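# Place the cheese cube in the tray intact

## Task

Move the cheese cube into the tray, keeping it from being squashed or deformed along the way.

## Robot and tools

ROBOT. There are two six-joint arms, left_arm and right_arm, and each has a two-finger parallel gripper. The joint order, for every row and every per-joint list in results, is waist, shoulder, elbow, wrist pitch, wrist yaw, wrist roll, and the gripper opening follows. Stated ranges in rad: waist -2.880 to 2.880, shoulder 0.000 to 3.142, elbow 0.000 to 3.019, wrist pitch -1.693 to 1.571, wrist yaw -1.571 to 1.571, wrist roll -2.094 to 2.094. The true ends can differ from these by up to 0.084 rad.

FRAMES. The scene frame has its origin at table height, halfway between the two nominal bases. +z is up, +x points out over the table, and left_arm sits on the +y side. Image left and right do not correspond to arm names. Calibrated bases: left_arm at (-0.029, +0.233, +0.019) m with quat_wxyz (+1.000, 0, 0, +0.010); right_arm at (+0.018, -0.356, +0.048) m with quat_wxyz (+1.000, 0, 0, -0.017). Each arm reports its hand pose and its wrist camera pose in its own base frame. Fixed cameras and the table use the scene frame. The fingers point along the gripper's +z axis and close along its y axis. end_effector_position is the point between the pads, about 1 cm behind the fingertips. Reported poses can be off by a few cm, and more at long reach.

execute_actions(actions, cameras). actions is a list of actions, and each action is a table of up to 15 rows. Each row runs for one 1/30 s step. If a table has fewer than 15 rows, its last row repeats until the 15 steps are done, so one action lasts 0.5 s. A row is a single flat list of 14 numbers, each in [-1, 1], covering both arms: left_arm's 6 joint offsets and opening, then right_arm's 6 joint offsets and opening. The joint numbers are offsets, not poses. Each one is measured from that arm's Joint targets as they were when the action began, not from the previous row, so sending the same offset again adds to the movement. Offsets are scaled so that 1.0 equals 2.811 rad for waist and shoulder, 2.53 for the elbow, 2.575 for wrist pitch, 8.12 for wrist yaw and 9.528 for wrist roll. The opening is absolute, not an offset: +1 is fully open and -1 is closed. An action is rejected for both arms if it would carry a joint more than 0.084 rad beyond its range. A malformed action, or a first action that fails this check, makes the whole call fail. To hold an arm still, send 0 for each of its joints and resend its present opening, because 0 in the opening slot is itself a command. An empty actions list returns state and images without moving. cameras takes camera names: omitted, null or ["all"] gives all, [] gives none, and an unknown name invalidates the call.

move(target, speed, blend, opening_speed, blocking, cameras). target is one 14-number row in the same layout and scale, or a list of up to 15 such rows. Every row is an offset from the Joint targets at the start of the call, not from the row before it. All joints travel together, so the hand moves on a curve. The path does not avoid obstacles or the other arm. speed is in rad/s, from 0.01 to 12.57, default 0.5, and applies to the joint with the farthest to travel. It can be one value or one per target. blend, in rad, rounds the corners between listed targets. opening_speed is the rate at which the commanded opening changes, in units of the -1..+1 scale per second, with a minimum of 0.2. Use a low value for delicate grasps. The total move is capped at 10 s. blocking=false returns after about 0.5 s while the motion continues. The result includes a move: line such as done, off_target (at rest but a joint more than 0.035 rad from target), moving, held or fault. It may also say limits=held. Neither done nor off_target tells you anything about contact.

wait(seconds 0 to 10) lets time pass while the last commands are held. stop brakes a running move. zoom_image(camera, region [x0,y0,x1,y1], up to 504x504 px) enlarges part of the latest image from cam_head_left, cam_head_right, cam_left_wrist or cam_right_wrist. All are 672x504. read_manual only gives licence text. finished_scene ends the scene permanently, and the cube must stay in the tray afterwards without the robot's help.

RESULTS. Joint positions (rad) and Joint velocities (rad/s) are listed per arm, and each block ends with the pad gap in m (0.094 when fully open). Joint targets is the baseline for your next offsets. grip_measured is on the command scale and reads up to about 2.7 mm wide when empty. grip_effort_nm is the gripper motor effort, with negative meaning closing. It is not the pad force. Joint torques include gravity, and numbers 3 and 4 wrap at ±28 N m. Other lines: "joint sent to its limit"; "joint command not followed" (the clearance check altered targets); MOTOR HOT; OVER-TEMPERATURE FAULT (the arm goes limp for 30 to 60 s or more). Results from execute_actions also include step readings.

MOTION LIMITS. Joint targets cannot lead the measured angles by more than a set amount per step. If a target would put the hand more than 110 mm from its current place, it is scaled back. Large moves therefore take several actions. Very small moves may not start at all.

CAUTIONS. The cheese can be squashed. Close slowly with a low opening_speed and stop commanding just below the width at which the pads touch, because grip_measured keeps following commands right up to full force. To let go, command an opening well above grip_measured. Avoid drops, releasing while the object is moving, fast impacts and hard pushes. Never let the arms strike or grip each other. Do not let anything leave the table. Keep holds short, since arms that stay stretched or push against obstacles overheat. To stop an arm from pressing, command its targets back beyond its measured positions. Loose objects may sometimes be nudged by disturbances.

Each tool is called after "Request:" by a JSON object that holds its "api" and its "payload".

## Session

Request:
{"api": "execute_actions", "payload": {"actions": []}}

Scene clock: 0.00 s.
left_arm: end_effector_position=(+0.4545, +0.0730, +0.3522) grip_measured=+1.000 grip_effort_nm=n/a end_effector_quat_wxyz=(+0.146, -0.335, +0.909, +0.201) | right_arm: end_effector_position=(+0.7970, +0.4650, +0.2422) grip_measured=+1.000 grip_effort_nm=n/a end_effector_quat_wxyz=(+0.557, -0.393, +0.654, +0.329)
Joint positions: left_arm=[-0.014 1.452 1.614 -1.591 -0.483 -0.685 0.094] | right_arm=[0.416 2.343 2.162 -0.027 -0.649 -0.135 0.094]
Joint velocities: within noise
Joint torques (N m): no reading
Heat: left arm: hottest waist 26 °C; right arm: hottest shoulder 28 °C.
Joint targets: left_arm=[-0.014 1.456 1.637 -1.590 -0.483 -0.685] | right_arm=[0.416 2.355 2.188 -0.024 -0.649 -0.135]
Tool commands: left_gripper/opening=+1.0 right_gripper/opening=+1.0

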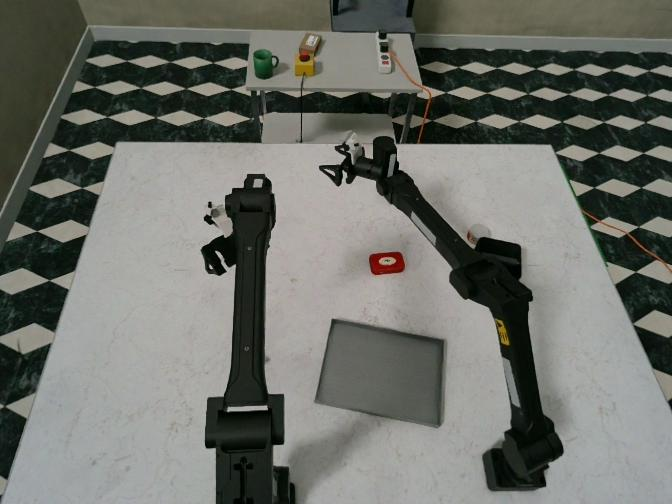

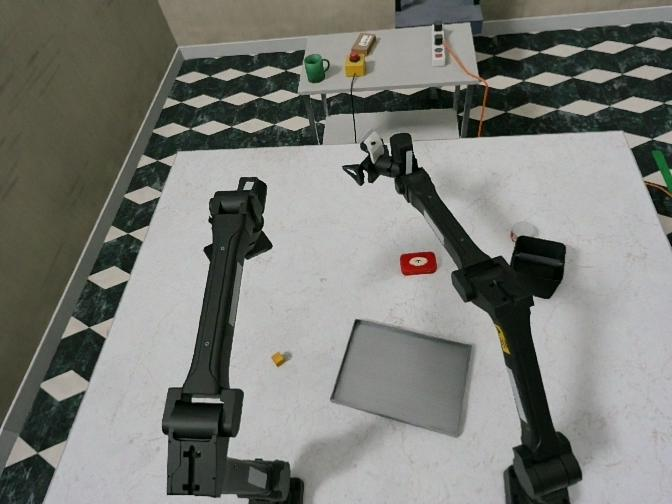

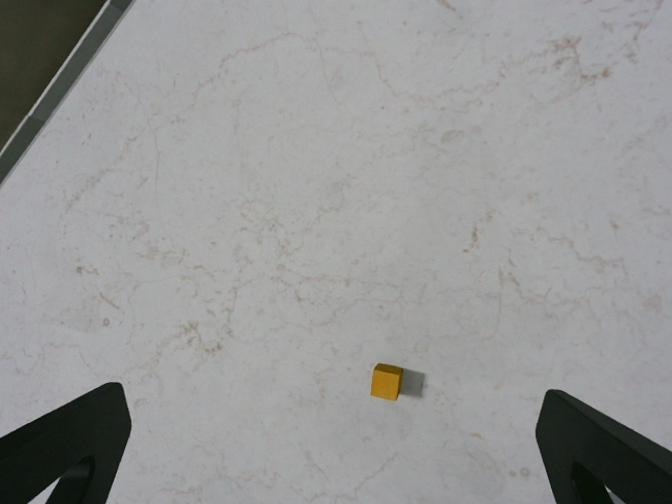

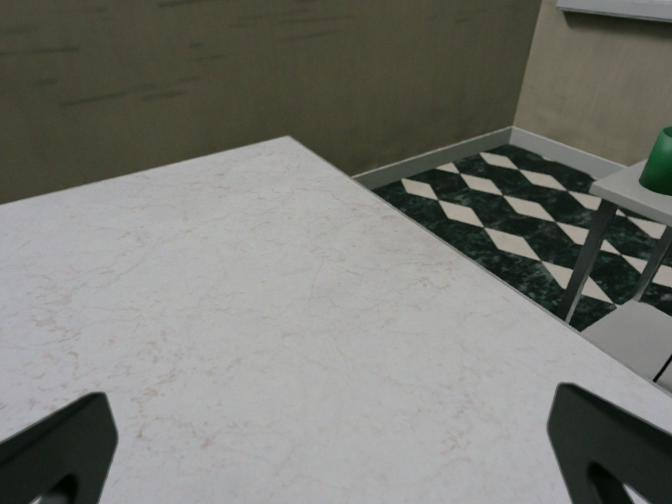

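Request:
{"api": "move", "payload": {"target": [0.0398,-0.0538,-0.2556,0.1296,0.0595,0.0719,0,0,0,0,0,0,0,1], "speed": 0.8}}

Scene clock: 41.10 s.
left_arm: end_effector_position=(+0.3447, +0.0302, +0.1434) grip_measured=+0.001 grip_effort_nm=-0.022 end_effector_quat_wxyz=(-0.014, -0.049, +0.999, +0.000) | right_arm: end_effector_position=(+0.7970, +0.4650, +0.2422) grip_measured=+1.000 grip_effort_nm=-0.027 end_effector_quat_wxyz=(+0.557, -0.393, +0.654, +0.329)
Joint positions: left_arm=[0.088 1.315 0.982 -1.265 -0.001 -0.01 0.047] | right_arm=[0.416 2.343 2.162 -0.027 -0.649 -0.135 0.094]
Joint velocities: within noise
Joint torques (N m): left_arm=[2.02 -8.59 9.84 0.88 -0.01 0.09] | right_arm=[1.61 -23.24 12.33 1.89 -0.03 -0.11]
Heat: left arm: hottest elbow 27 °C; right arm: hottest shoulder 36 °C.
Joint targets: left_arm=[0.098 1.305 0.990 -1.256 0.000 0.000] | right_arm=[0.416 2.355 2.188 -0.024 -0.649 -0.135]
move: done

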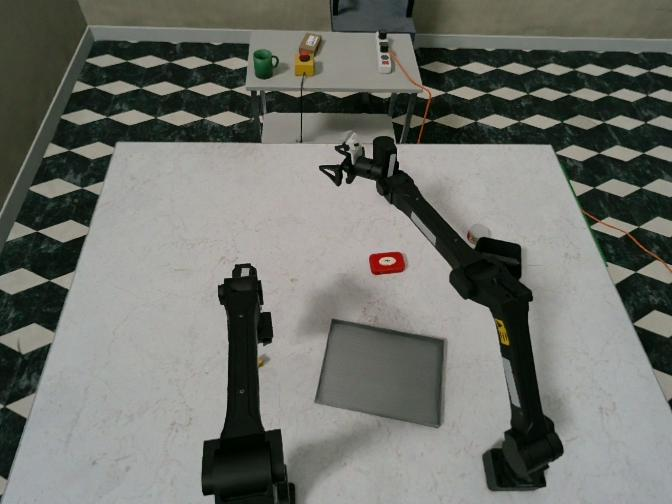

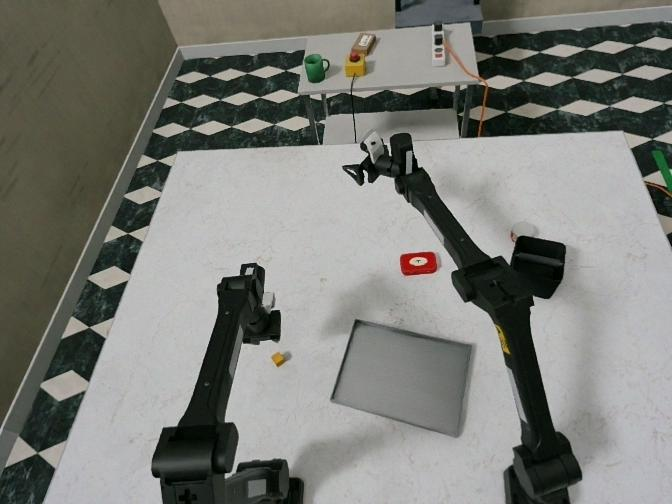

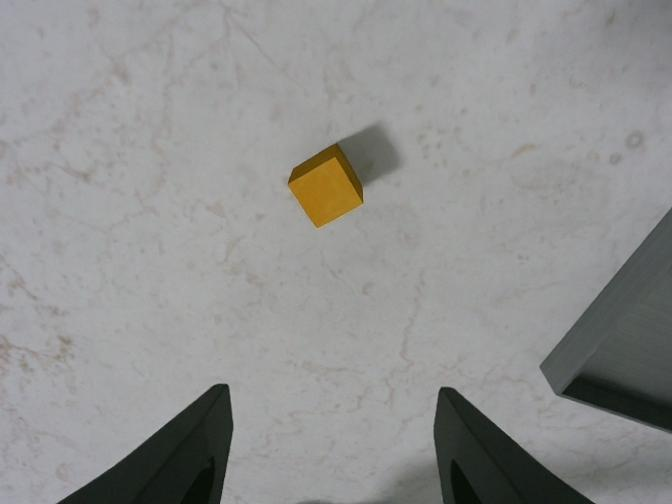

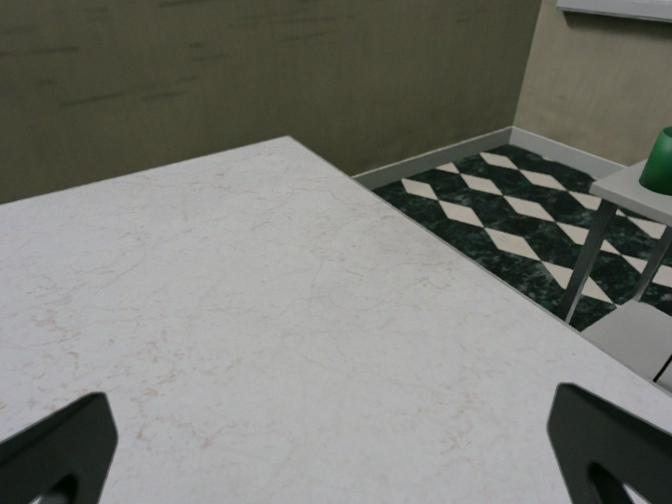

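Request:
{"api": "move", "payload": {"target": [0.0046,0.0374,-0.0486,0.0992,0,-0.0546,0.2,0,0,0,0,0,0,1], "speed": 0.5, "cameras": ["cam_left_wrist"]}}

Scene clock: 90.70 s.
left_arm: end_effector_position=(+0.3583, +0.0358, +0.0758) grip_measured=+0.199 grip_effort_nm=0.129 end_effector_quat_wxyz=(+0.014, -0.300, +0.954, -0.002) | right_arm: end_effector_position=(+0.7970, +0.4650, +0.2422) grip_measured=+1.000 grip_effort_nm=-0.032 end_effector_quat_wxyz=(+0.557, -0.393, +0.654, +0.329)
Joint positions: left_arm=[0.1 1.398 0.867 -1.01 -0.001 -0.51 0.056] | right_arm=[0.416 2.343 2.162 -0.027 -0.649 -0.135 0.094]
Joint velocities: within noise
Joint torques (N m): left_arm=[2.26 -7.41 8.42 0.88 -0.01 -0.16] | right_arm=[1.32 -23.24 12.38 1.94 -0.04 -0.12]
Heat: left arm: hottest elbow 29 °C; right arm: hottest shoulder 39 °C.
Joint targets: left_arm=[0.111 1.410 0.867 -1.001 0.000 -0.520] | right_arm=[0.416 2.355 2.188 -0.024 -0.649 -0.135]
move: done
Images, in order (width x height): cam_left_wrist 672x504.

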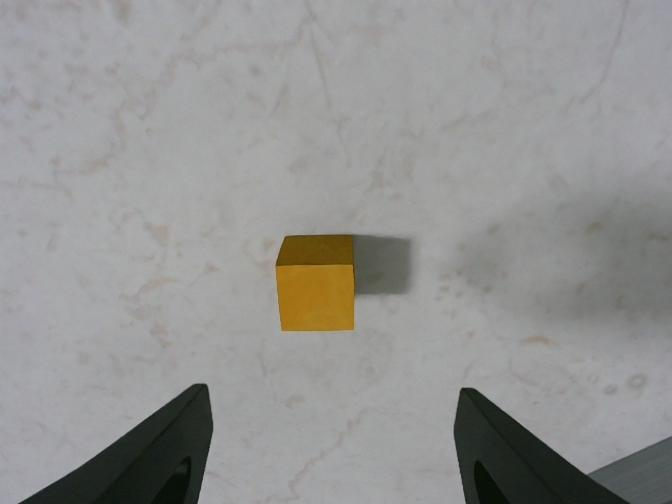

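Request:
{"api": "move", "payload": {"target": [0.0028,0.0238,-0.0237,0.0377,0,0.0008,0.2,0,0,0,0,0,0,1], "speed": 0.3, "cameras": ["cam_left_wrist"]}}

Scene clock: 112.13 s.
left_arm: end_effector_position=(+0.3478, +0.0375, +0.0323) grip_measured=+0.199 grip_effort_nm=0.134 end_effector_quat_wxyz=(-0.003, -0.305, +0.952, +0.001) | right_arm: end_effector_position=(+0.7970, +0.4650, +0.2422) grip_measured=+1.000 grip_effort_nm=-0.027 end_effector_quat_wxyz=(+0.557, -0.393, +0.654, +0.329)
Joint positions: left_arm=[0.108 1.47 0.804 -0.912 -0.001 -0.511 0.056] | right_arm=[0.416 2.343 2.162 -0.027 -0.649 -0.135 0.094]
Joint velocities: within noise
Joint torques (N m): left_arm=[2.32 -8.18 7.86 0.88 -0.07 -0.05] | right_arm=[1.38 -22.89 12.4 1.96 -0.06 -0.12]
Heat: left arm: hottest elbow 29 °C; right arm: hottest shoulder 40 °C.
Joint targets: left_arm=[0.119 1.477 0.807 -0.904 0.000 -0.512] | right_arm=[0.416 2.355 2.188 -0.024 -0.649 -0.135]
move: done
Images, in order (width x height): cam_left_wrist 672x504.

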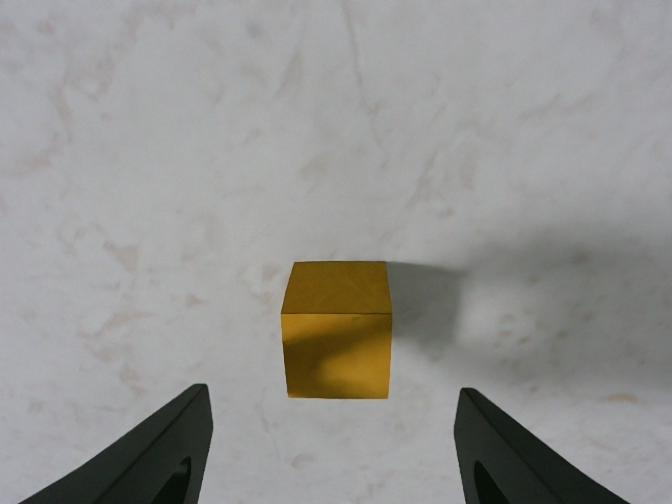

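Request:
{"api": "move", "payload": {"target": [0.0014,0.0267,-0.0123,0.0447,0,0,0.1,0,0,0,0,0,0,1], "speed": 0.2, "cameras": ["cam_left_wrist"]}}

Request:
{"api": "move", "payload": {"target": [0,0,0,0,0,0,-0.4,0,0,0,0,0,0,1], "opening_speed": 0.3, "cameras": ["cam_left_wrist"]}}

Scene clock: 134.43 s.
left_arm: end_effector_position=(+0.3543, +0.0395, +0.0012) grip_measured=+0.101 grip_effort_nm=-0.022 end_effector_quat_wxyz=(+0.005, -0.306, +0.952, +0.000) | right_arm: end_effector_position=(+0.7970, +0.4650, +0.2422) grip_measured=+1.000 grip_effort_nm=-0.032 end_effector_quat_wxyz=(+0.557, -0.393, +0.654, +0.329)
Joint positions: left_arm=[0.112 1.54 0.777 -0.797 -0.001 -0.511 0.052] | right_arm=[0.416 2.343 2.162 -0.027 -0.649 -0.135 0.094]
Joint velocities: within noise
Joint torques (N m): left_arm=[2.2 -8.23 6.94 0.95 -0.04 -0.03] | right_arm=[1.55 -23.18 12.37 1.92 -0.05 -0.12]
Heat: left arm: hottest elbow 29 °C; right arm: hottest shoulder 40 °C.
Joint targets: left_arm=[0.123 1.552 0.776 -0.789 0.000 -0.512] | right_arm=[0.416 2.355 2.188 -0.024 -0.649 -0.135]
move: done
Images, in order (width x height): cam_left_wrist 672x504.

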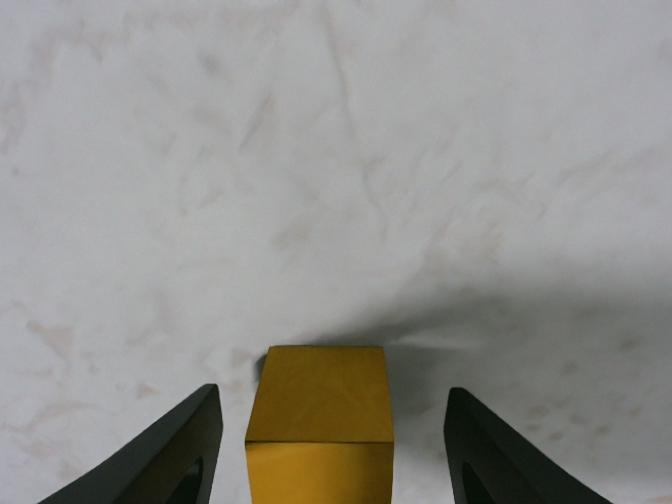

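Scene clock: 136.30 s.
left_arm: end_effector_position=(+0.3542, +0.0396, +0.0012) grip_measured=-0.398 grip_effort_nm=-0.017 end_effector_quat_wxyz=(+0.005, -0.307, +0.952, +0.000) | right_arm: end_effector_position=(+0.7970, +0.4650, +0.2422) grip_measured=+1.000 grip_effort_nm=-0.027 end_effector_quat_wxyz=(+0.557, -0.393, +0.654, +0.329)
Joint positions: left_arm=[0.112 1.54 0.777 -0.797 -0.001 -0.511 0.028] | right_arm=[0.416 2.343 2.162 -0.027 -0.649 -0.135 0.094]
Joint velocities: within noise
Joint torques (N m): left_arm=[2.02 -8.59 6.86 0.99 -0.06 -0.03] | right_arm=[1.32 -22.71 12.49 1.89 -0.05 -0.11]
Heat: left arm: hottest elbow 28 °C; right arm: hottest shoulder 40 °C.
Joint targets: left_arm=[0.123 1.552 0.776 -0.789 0.000 -0.512] | right_arm=[0.416 2.355 2.188 -0.024 -0.649 -0.135]
move: done
Images, in order (width x height): cam_left_wrist 672x504.

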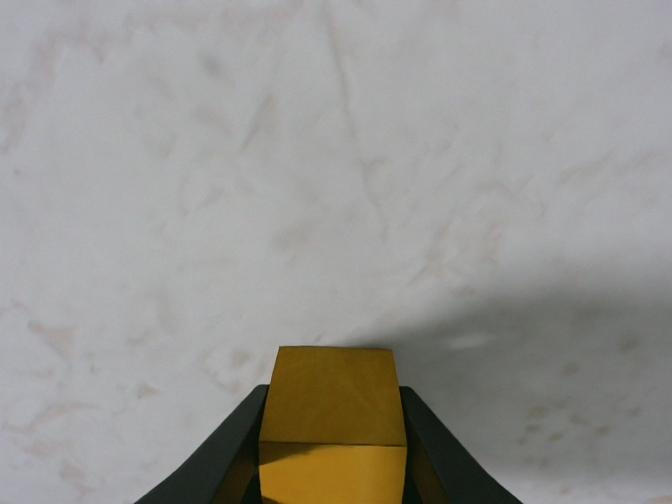

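Request:
{"api": "move", "payload": {"target": [0,0,0,0,0,0,-0.44,0,0,0,0,0,0,1], "opening_speed": 0.2, "cameras": ["cam_left_wrist"]}}

Request:
{"api": "move", "payload": {"target": [0,0,0,0,0,0,-0.47,0,0,0,0,0,0,1], "opening_speed": 0.2, "cameras": ["cam_left_wrist"]}}

Scene clock: 144.17 s.
left_arm: end_effector_position=(+0.3542, +0.0397, +0.0012) grip_measured=-0.436 grip_effort_nm=-0.159 end_effector_quat_wxyz=(+0.005, -0.307, +0.952, +0.000) | right_arm: end_effector_position=(+0.7970, +0.4650, +0.2422) grip_measured=+1.000 grip_effort_nm=-0.027 end_effector_quat_wxyz=(+0.557, -0.393, +0.654, +0.329)
Joint positions: left_arm=[0.112 1.54 0.777 -0.797 -0.001 -0.511 0.027] | right_arm=[0.416 2.343 2.162 -0.027 -0.649 -0.135 0.094]
Joint velocities: within noise
Joint torques (N m): left_arm=[2.08 -8.35 7.01 0.87 -0.06 -0.08] | right_arm=[1.14 -23.24 12.45 2.04 -0.02 -0.13]
Heat: left arm: hottest elbow 28 °C; right arm: hottest shoulder 41 °C.
Joint targets: left_arm=[0.123 1.552 0.776 -0.789 0.000 -0.512] | right_arm=[0.416 2.355 2.188 -0.024 -0.649 -0.135]
move: done
Images, in order (width x height): cam_left_wrist 672x504.

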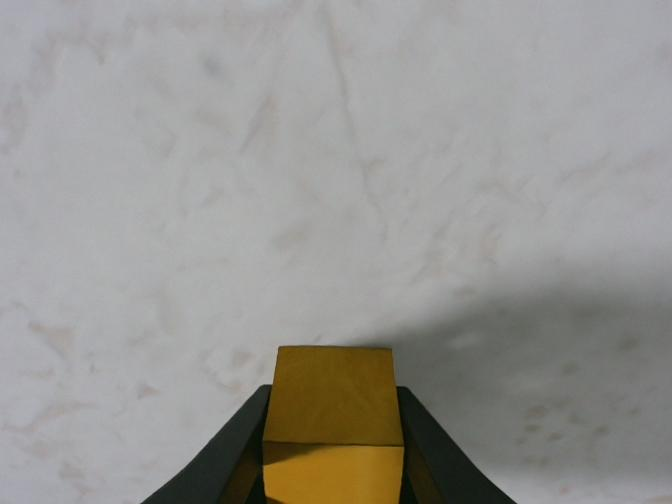

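Scene clock: 144.67 s.
left_arm: end_effector_position=(+0.3542, +0.0397, +0.0012) grip_measured=-0.464 grip_effort_nm=-0.281 end_effector_quat_wxyz=(+0.005, -0.307, +0.952, +0.000) | right_arm: end_effector_position=(+0.7970, +0.4650, +0.2422) grip_measured=+1.000 grip_effort_nm=-0.027 end_effector_quat_wxyz=(+0.557, -0.393, +0.654, +0.329)
Joint positions: left_arm=[0.112 1.54 0.777 -0.797 -0.001 -0.511 0.025] | right_arm=[0.416 2.343 2.162 -0.027 -0.649 -0.135 0.094]
Joint velocities: within noise
Joint torques (N m): left_arm=[2.2 -8.53 6.97 1.01 -0.05 -0.04] | right_arm=[1.38 -23.53 12.33 2.02 -0.03 -0.13]
Heat: left arm: hottest elbow 28 °C; right arm: hottest shoulder 41 °C.
Joint targets: left_arm=[0.123 1.552 0.776 -0.789 0.000 -0.512] | right_arm=[0.416 2.355 2.188 -0.024 -0.649 -0.135]
move: done
Images, in order (width x height): cam_left_wrist 672x504.

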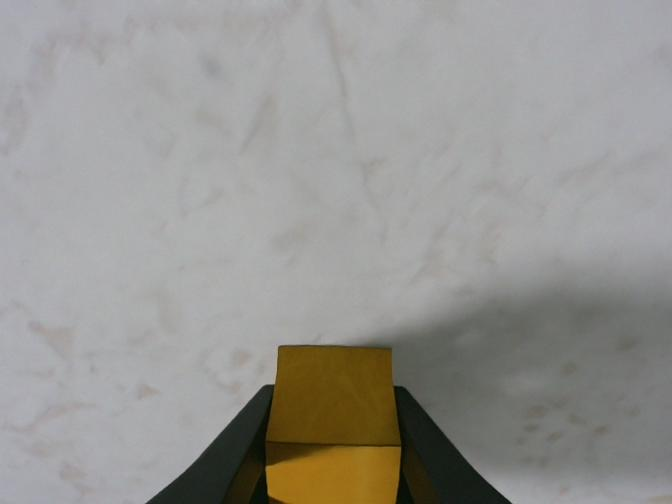

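Request:
{"api": "move", "payload": {"target": [0,-0.0559,0.0396,-0.1021,0,0,-0.47,0,0,0,0,0,0,1], "speed": 0.3, "cameras": ["cam_left_wrist","cam_head_right"]}}

Scene clock: 183.20 s.
left_arm: end_effector_position=(+0.3378, +0.0378, +0.0670) grip_measured=-0.464 grip_effort_nm=-0.261 end_effector_quat_wxyz=(-0.016, -0.307, +0.952, +0.004) | right_arm: end_effector_position=(+0.7970, +0.4650, +0.2422) grip_measured=+1.000 grip_effort_nm=-0.027 end_effector_quat_wxyz=(+0.557, -0.393, +0.654, +0.329)
Joint positions: left_arm=[0.112 1.399 0.84 -1.045 -0.001 -0.511 0.025] | right_arm=[0.416 2.343 2.162 -0.027 -0.649 -0.135 0.094]
Joint velocities: within noise
Joint torques (N m): left_arm=[2.08 -8.53 11.21 0.17 -0.05 -0.04] | right_arm=[1.26 -23 12.42 1.87 -0.04 -0.13]
Heat: left arm: hottest elbow 28 °C; right arm: hottest shoulder 41 °C.
Joint targets: left_arm=[0.123 1.395 0.876 -1.052 0.000 -0.512] | right_arm=[0.416 2.355 2.188 -0.024 -0.649 -0.135]
move: off_target (left_arm); left_arm: the elbow is farthest, 0.036 rad from its target
Images, in order (width x height): cam_head_right 672x504, cam_left_wrist 672x504.

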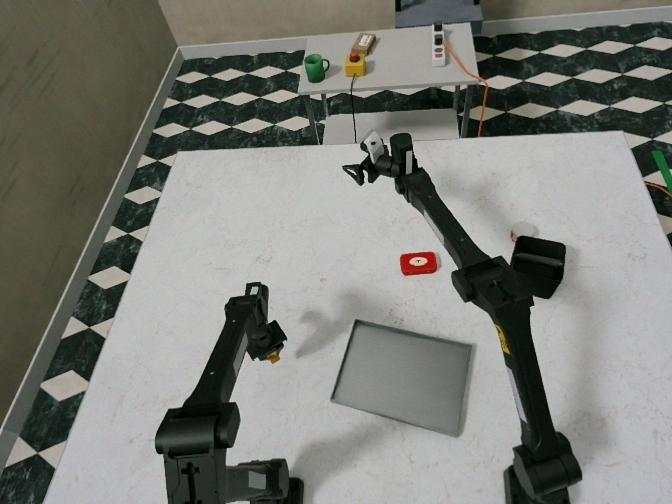

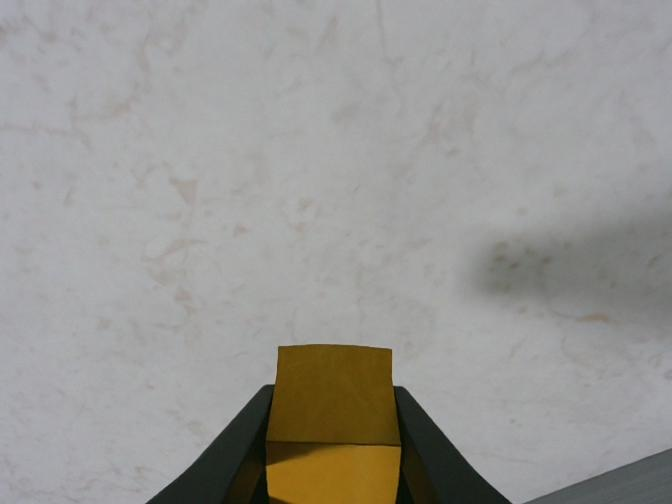

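Held well. Swing over the tray.

Request:
{"api": "move", "payload": {"target": [-0.3074,0.0302,0.0585,-0.0245,0,0,-0.47,0,0,0,0,0,0,1], "speed": 0.5, "cameras": ["cam_left_wrist","cam_head_right","cam_head_left"]}}

Scene clock: 190.63 s.
left_arm: end_effector_position=(+0.2816, -0.2608, +0.0924) grip_measured=-0.464 grip_effort_nm=-0.266 end_effector_quat_wxyz=(-0.007, +0.117, +0.993, +0.004) | right_arm: end_effector_position=(+0.7970, +0.4650, +0.2422) grip_measured=+1.000 grip_effort_nm=-0.027 end_effector_quat_wxyz=(+0.557, -0.393, +0.654, +0.329)
Joint positions: left_arm=[-0.746 1.463 0.984 -1.107 0.001 -0.511 0.025] | right_arm=[0.416 2.343 2.162 -0.027 -0.649 -0.135 0.094]
Joint velocities: within noise
Joint torques (N m): left_arm=[1.67 -8.64 12.01 0.31 -0.12 -0.04] | right_arm=[1.03 -23.06 12.38 2 -0.03 -0.12]
Heat: left arm: hottest elbow 28 °C; right arm: hottest shoulder 41 °C.
Joint targets: left_arm=[-0.742 1.480 1.024 -1.115 0.000 -0.512] | right_arm=[0.416 2.355 2.188 -0.024 -0.649 -0.135]
move: off_target (left_arm); left_arm: the elbow is farthest, 0.040 rad from its target
Images, in order (width x height): cam_head_left 672x504, cam_head_right 672x504, cam_left_wrist 672x504.

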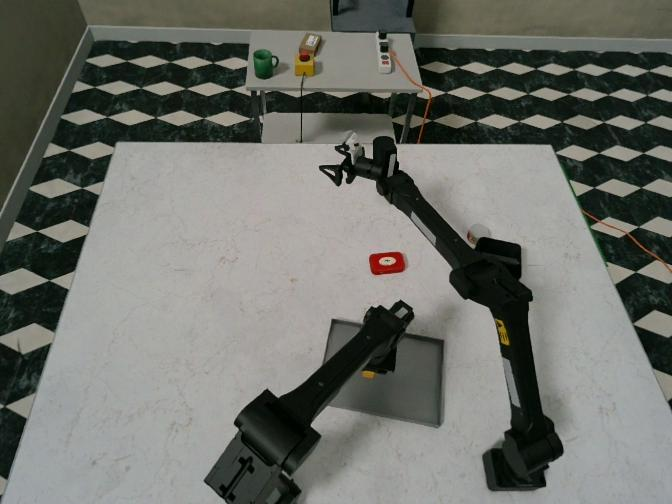

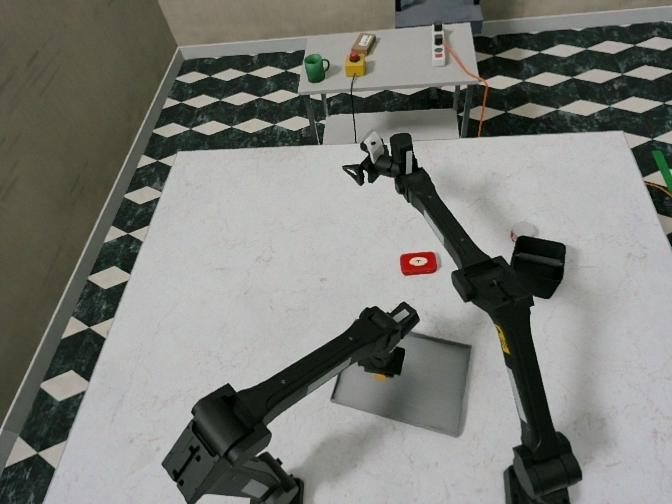

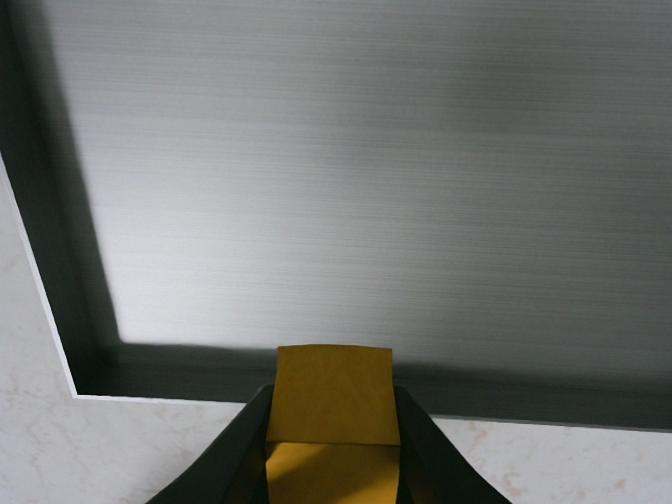

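Request:
{"api": "move", "payload": {"target": [0,0.0526,-0.0565,0.1115,0,0,-0.47,0,0,0,0,0,0,1], "speed": 0.25, "cameras": ["cam_left_wrist","cam_head_right"]}}

Scene clock: 218.10 s.
left_arm: end_effector_position=(+0.2861, -0.2649, +0.0044) grip_measured=-0.464 grip_effort_nm=-0.266 end_effector_quat_wxyz=(+0.000, +0.117, +0.993, +0.000) | right_arm: end_effector_position=(+0.7970, +0.4650, +0.2422) grip_measured=+1.000 grip_effort_nm=-0.032 end_effector_quat_wxyz=(+0.557, -0.393, +0.654, +0.329)
Joint positions: left_arm=[-0.746 1.615 0.881 -0.838 0.001 -0.511 0.025] | right_arm=[0.416 2.343 2.162 -0.027 -0.649 -0.135 0.094]
Joint velocities: within noise
Joint torques (N m): left_arm=[1.55 -9.35 7.17 0.88 -0.11 -0.04] | right_arm=[1.67 -23.12 12.38 2.02 -0.04 -0.13]
Heat: left arm: hottest elbow 29 °C; right arm: hottest shoulder 42 °C.
Joint targets: left_arm=[-0.742 1.628 0.881 -0.828 0.000 -0.512] | right_arm=[0.416 2.355 2.188 -0.024 -0.649 -0.135]
move: done
Images, in order (width x height): cam_head_right 672x504, cam_left_wrist 672x504.

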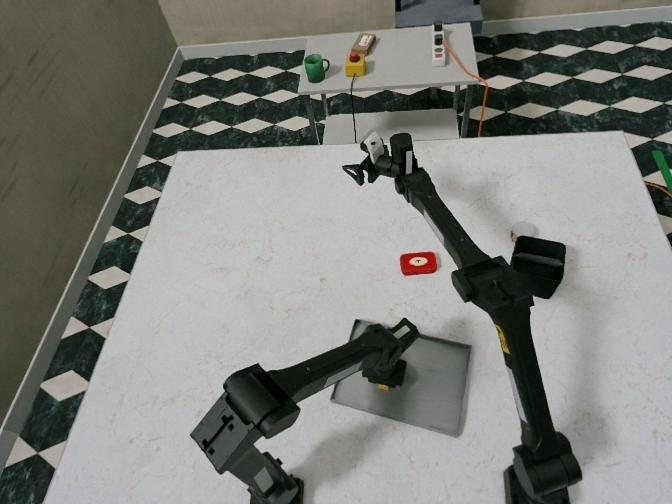

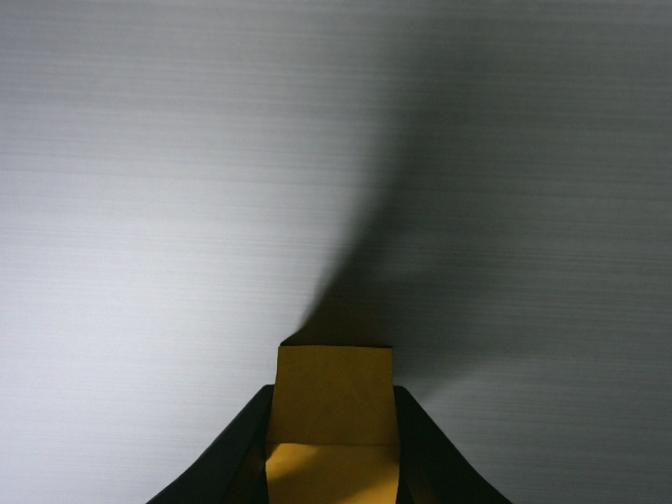

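Request:
{"api": "move", "payload": {"target": [0,0,0,0,0,0,-0.2,0,0,0,0,0,0,1], "opening_speed": 0.25, "cameras": ["cam_left_wrist"]}}

Request:
{"api": "move", "payload": {"target": [0,-0.0546,0.0602,-0.1115,0,0,-0.1,0,0,0,0,0,0,1], "speed": 0.3, "cameras": ["cam_left_wrist","cam_head_right"]}}

Scene clock: 227.83 s.
left_arm: end_effector_position=(+0.2865, -0.2653, +0.0044) grip_measured=-0.201 grip_effort_nm=0.134 end_effector_quat_wxyz=(+0.001, +0.117, +0.993, -0.001) | right_arm: end_effector_position=(+0.7970, +0.4650, +0.2422) grip_measured=+1.000 grip_effort_nm=-0.032 end_effector_quat_wxyz=(+0.557, -0.393, +0.654, +0.329)
Joint positions: left_arm=[-0.746 1.615 0.881 -0.836 0.001 -0.511 0.038] | right_arm=[0.416 2.343 2.162 -0.027 -0.649 -0.135 0.094]
Joint velocities: within noise
Joint torques (N m): left_arm=[1.44 -9.58 7.16 0.98 -0.12 -0.04] | right_arm=[1.38 -22.95 12.38 2.06 -0.05 -0.11]
Heat: left arm: hottest elbow 29 °C; right arm: hottest shoulder 42 °C.
Joint targets: left_arm=[-0.742 1.628 0.881 -0.828 0.000 -0.512] | right_arm=[0.416 2.355 2.188 -0.024 -0.649 -0.135]
move: done
Images, in order (width x height): cam_left_wrist 672x504.

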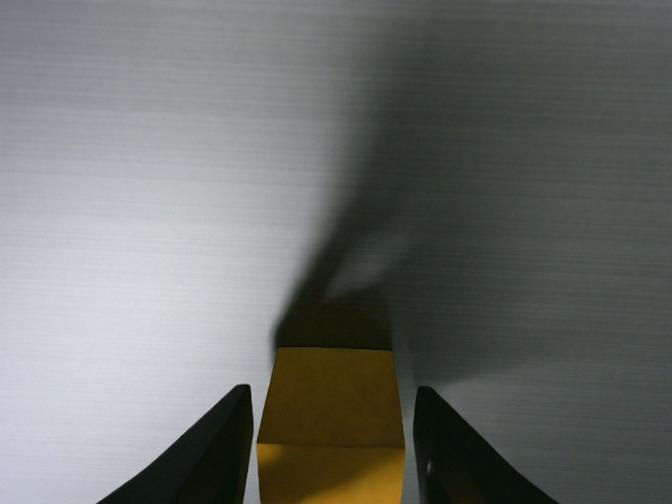

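Scene clock: 229.23 s.
left_arm: end_effector_position=(+0.2856, -0.2645, +0.0923) grip_measured=-0.101 grip_effort_nm=0.129 end_effector_quat_wxyz=(-0.006, +0.117, +0.993, +0.004) | right_arm: end_effector_position=(+0.7970, +0.4650, +0.2422) grip_measured=+1.000 grip_effort_nm=-0.027 end_effector_quat_wxyz=(+0.557, -0.393, +0.654, +0.329)
Joint positions: left_arm=[-0.746 1.477 0.999 -1.107 0.001 -0.511 0.042] | right_arm=[0.416 2.343 2.162 -0.027 -0.649 -0.135 0.094]
Joint velocities: within noise
Joint torques (N m): left_arm=[1.73 -10.52 11.6 0.39 -0.11 -0.02] | right_arm=[1.67 -23.24 12.42 1.96 -0.02 -0.12]
Heat: left arm: hottest elbow 29 °C; right arm: hottest shoulder 42 °C.
Joint targets: left_arm=[-0.742 1.474 1.034 -1.115 0.000 -0.512] | right_arm=[0.416 2.355 2.188 -0.024 -0.649 -0.135]
move: done
Images, in order (width x height): cam_head_right 672x504, cam_left_wrist 672x504.

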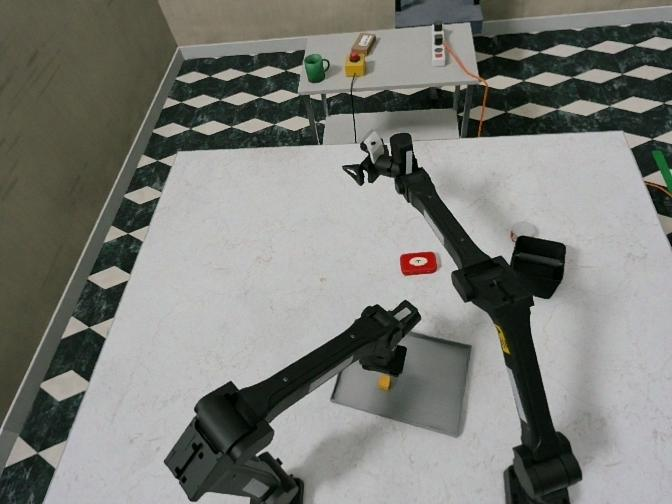

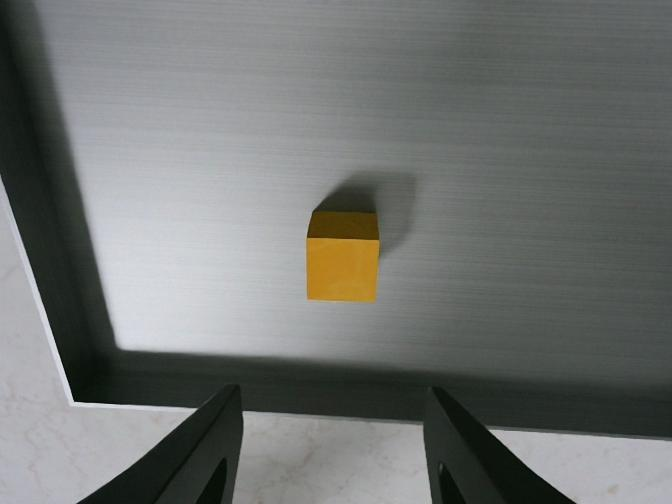

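The cube is in the tray and undamaged.

Request:
{"api": "finished_scene", "payload": {}}

The scene is finished: the task was done.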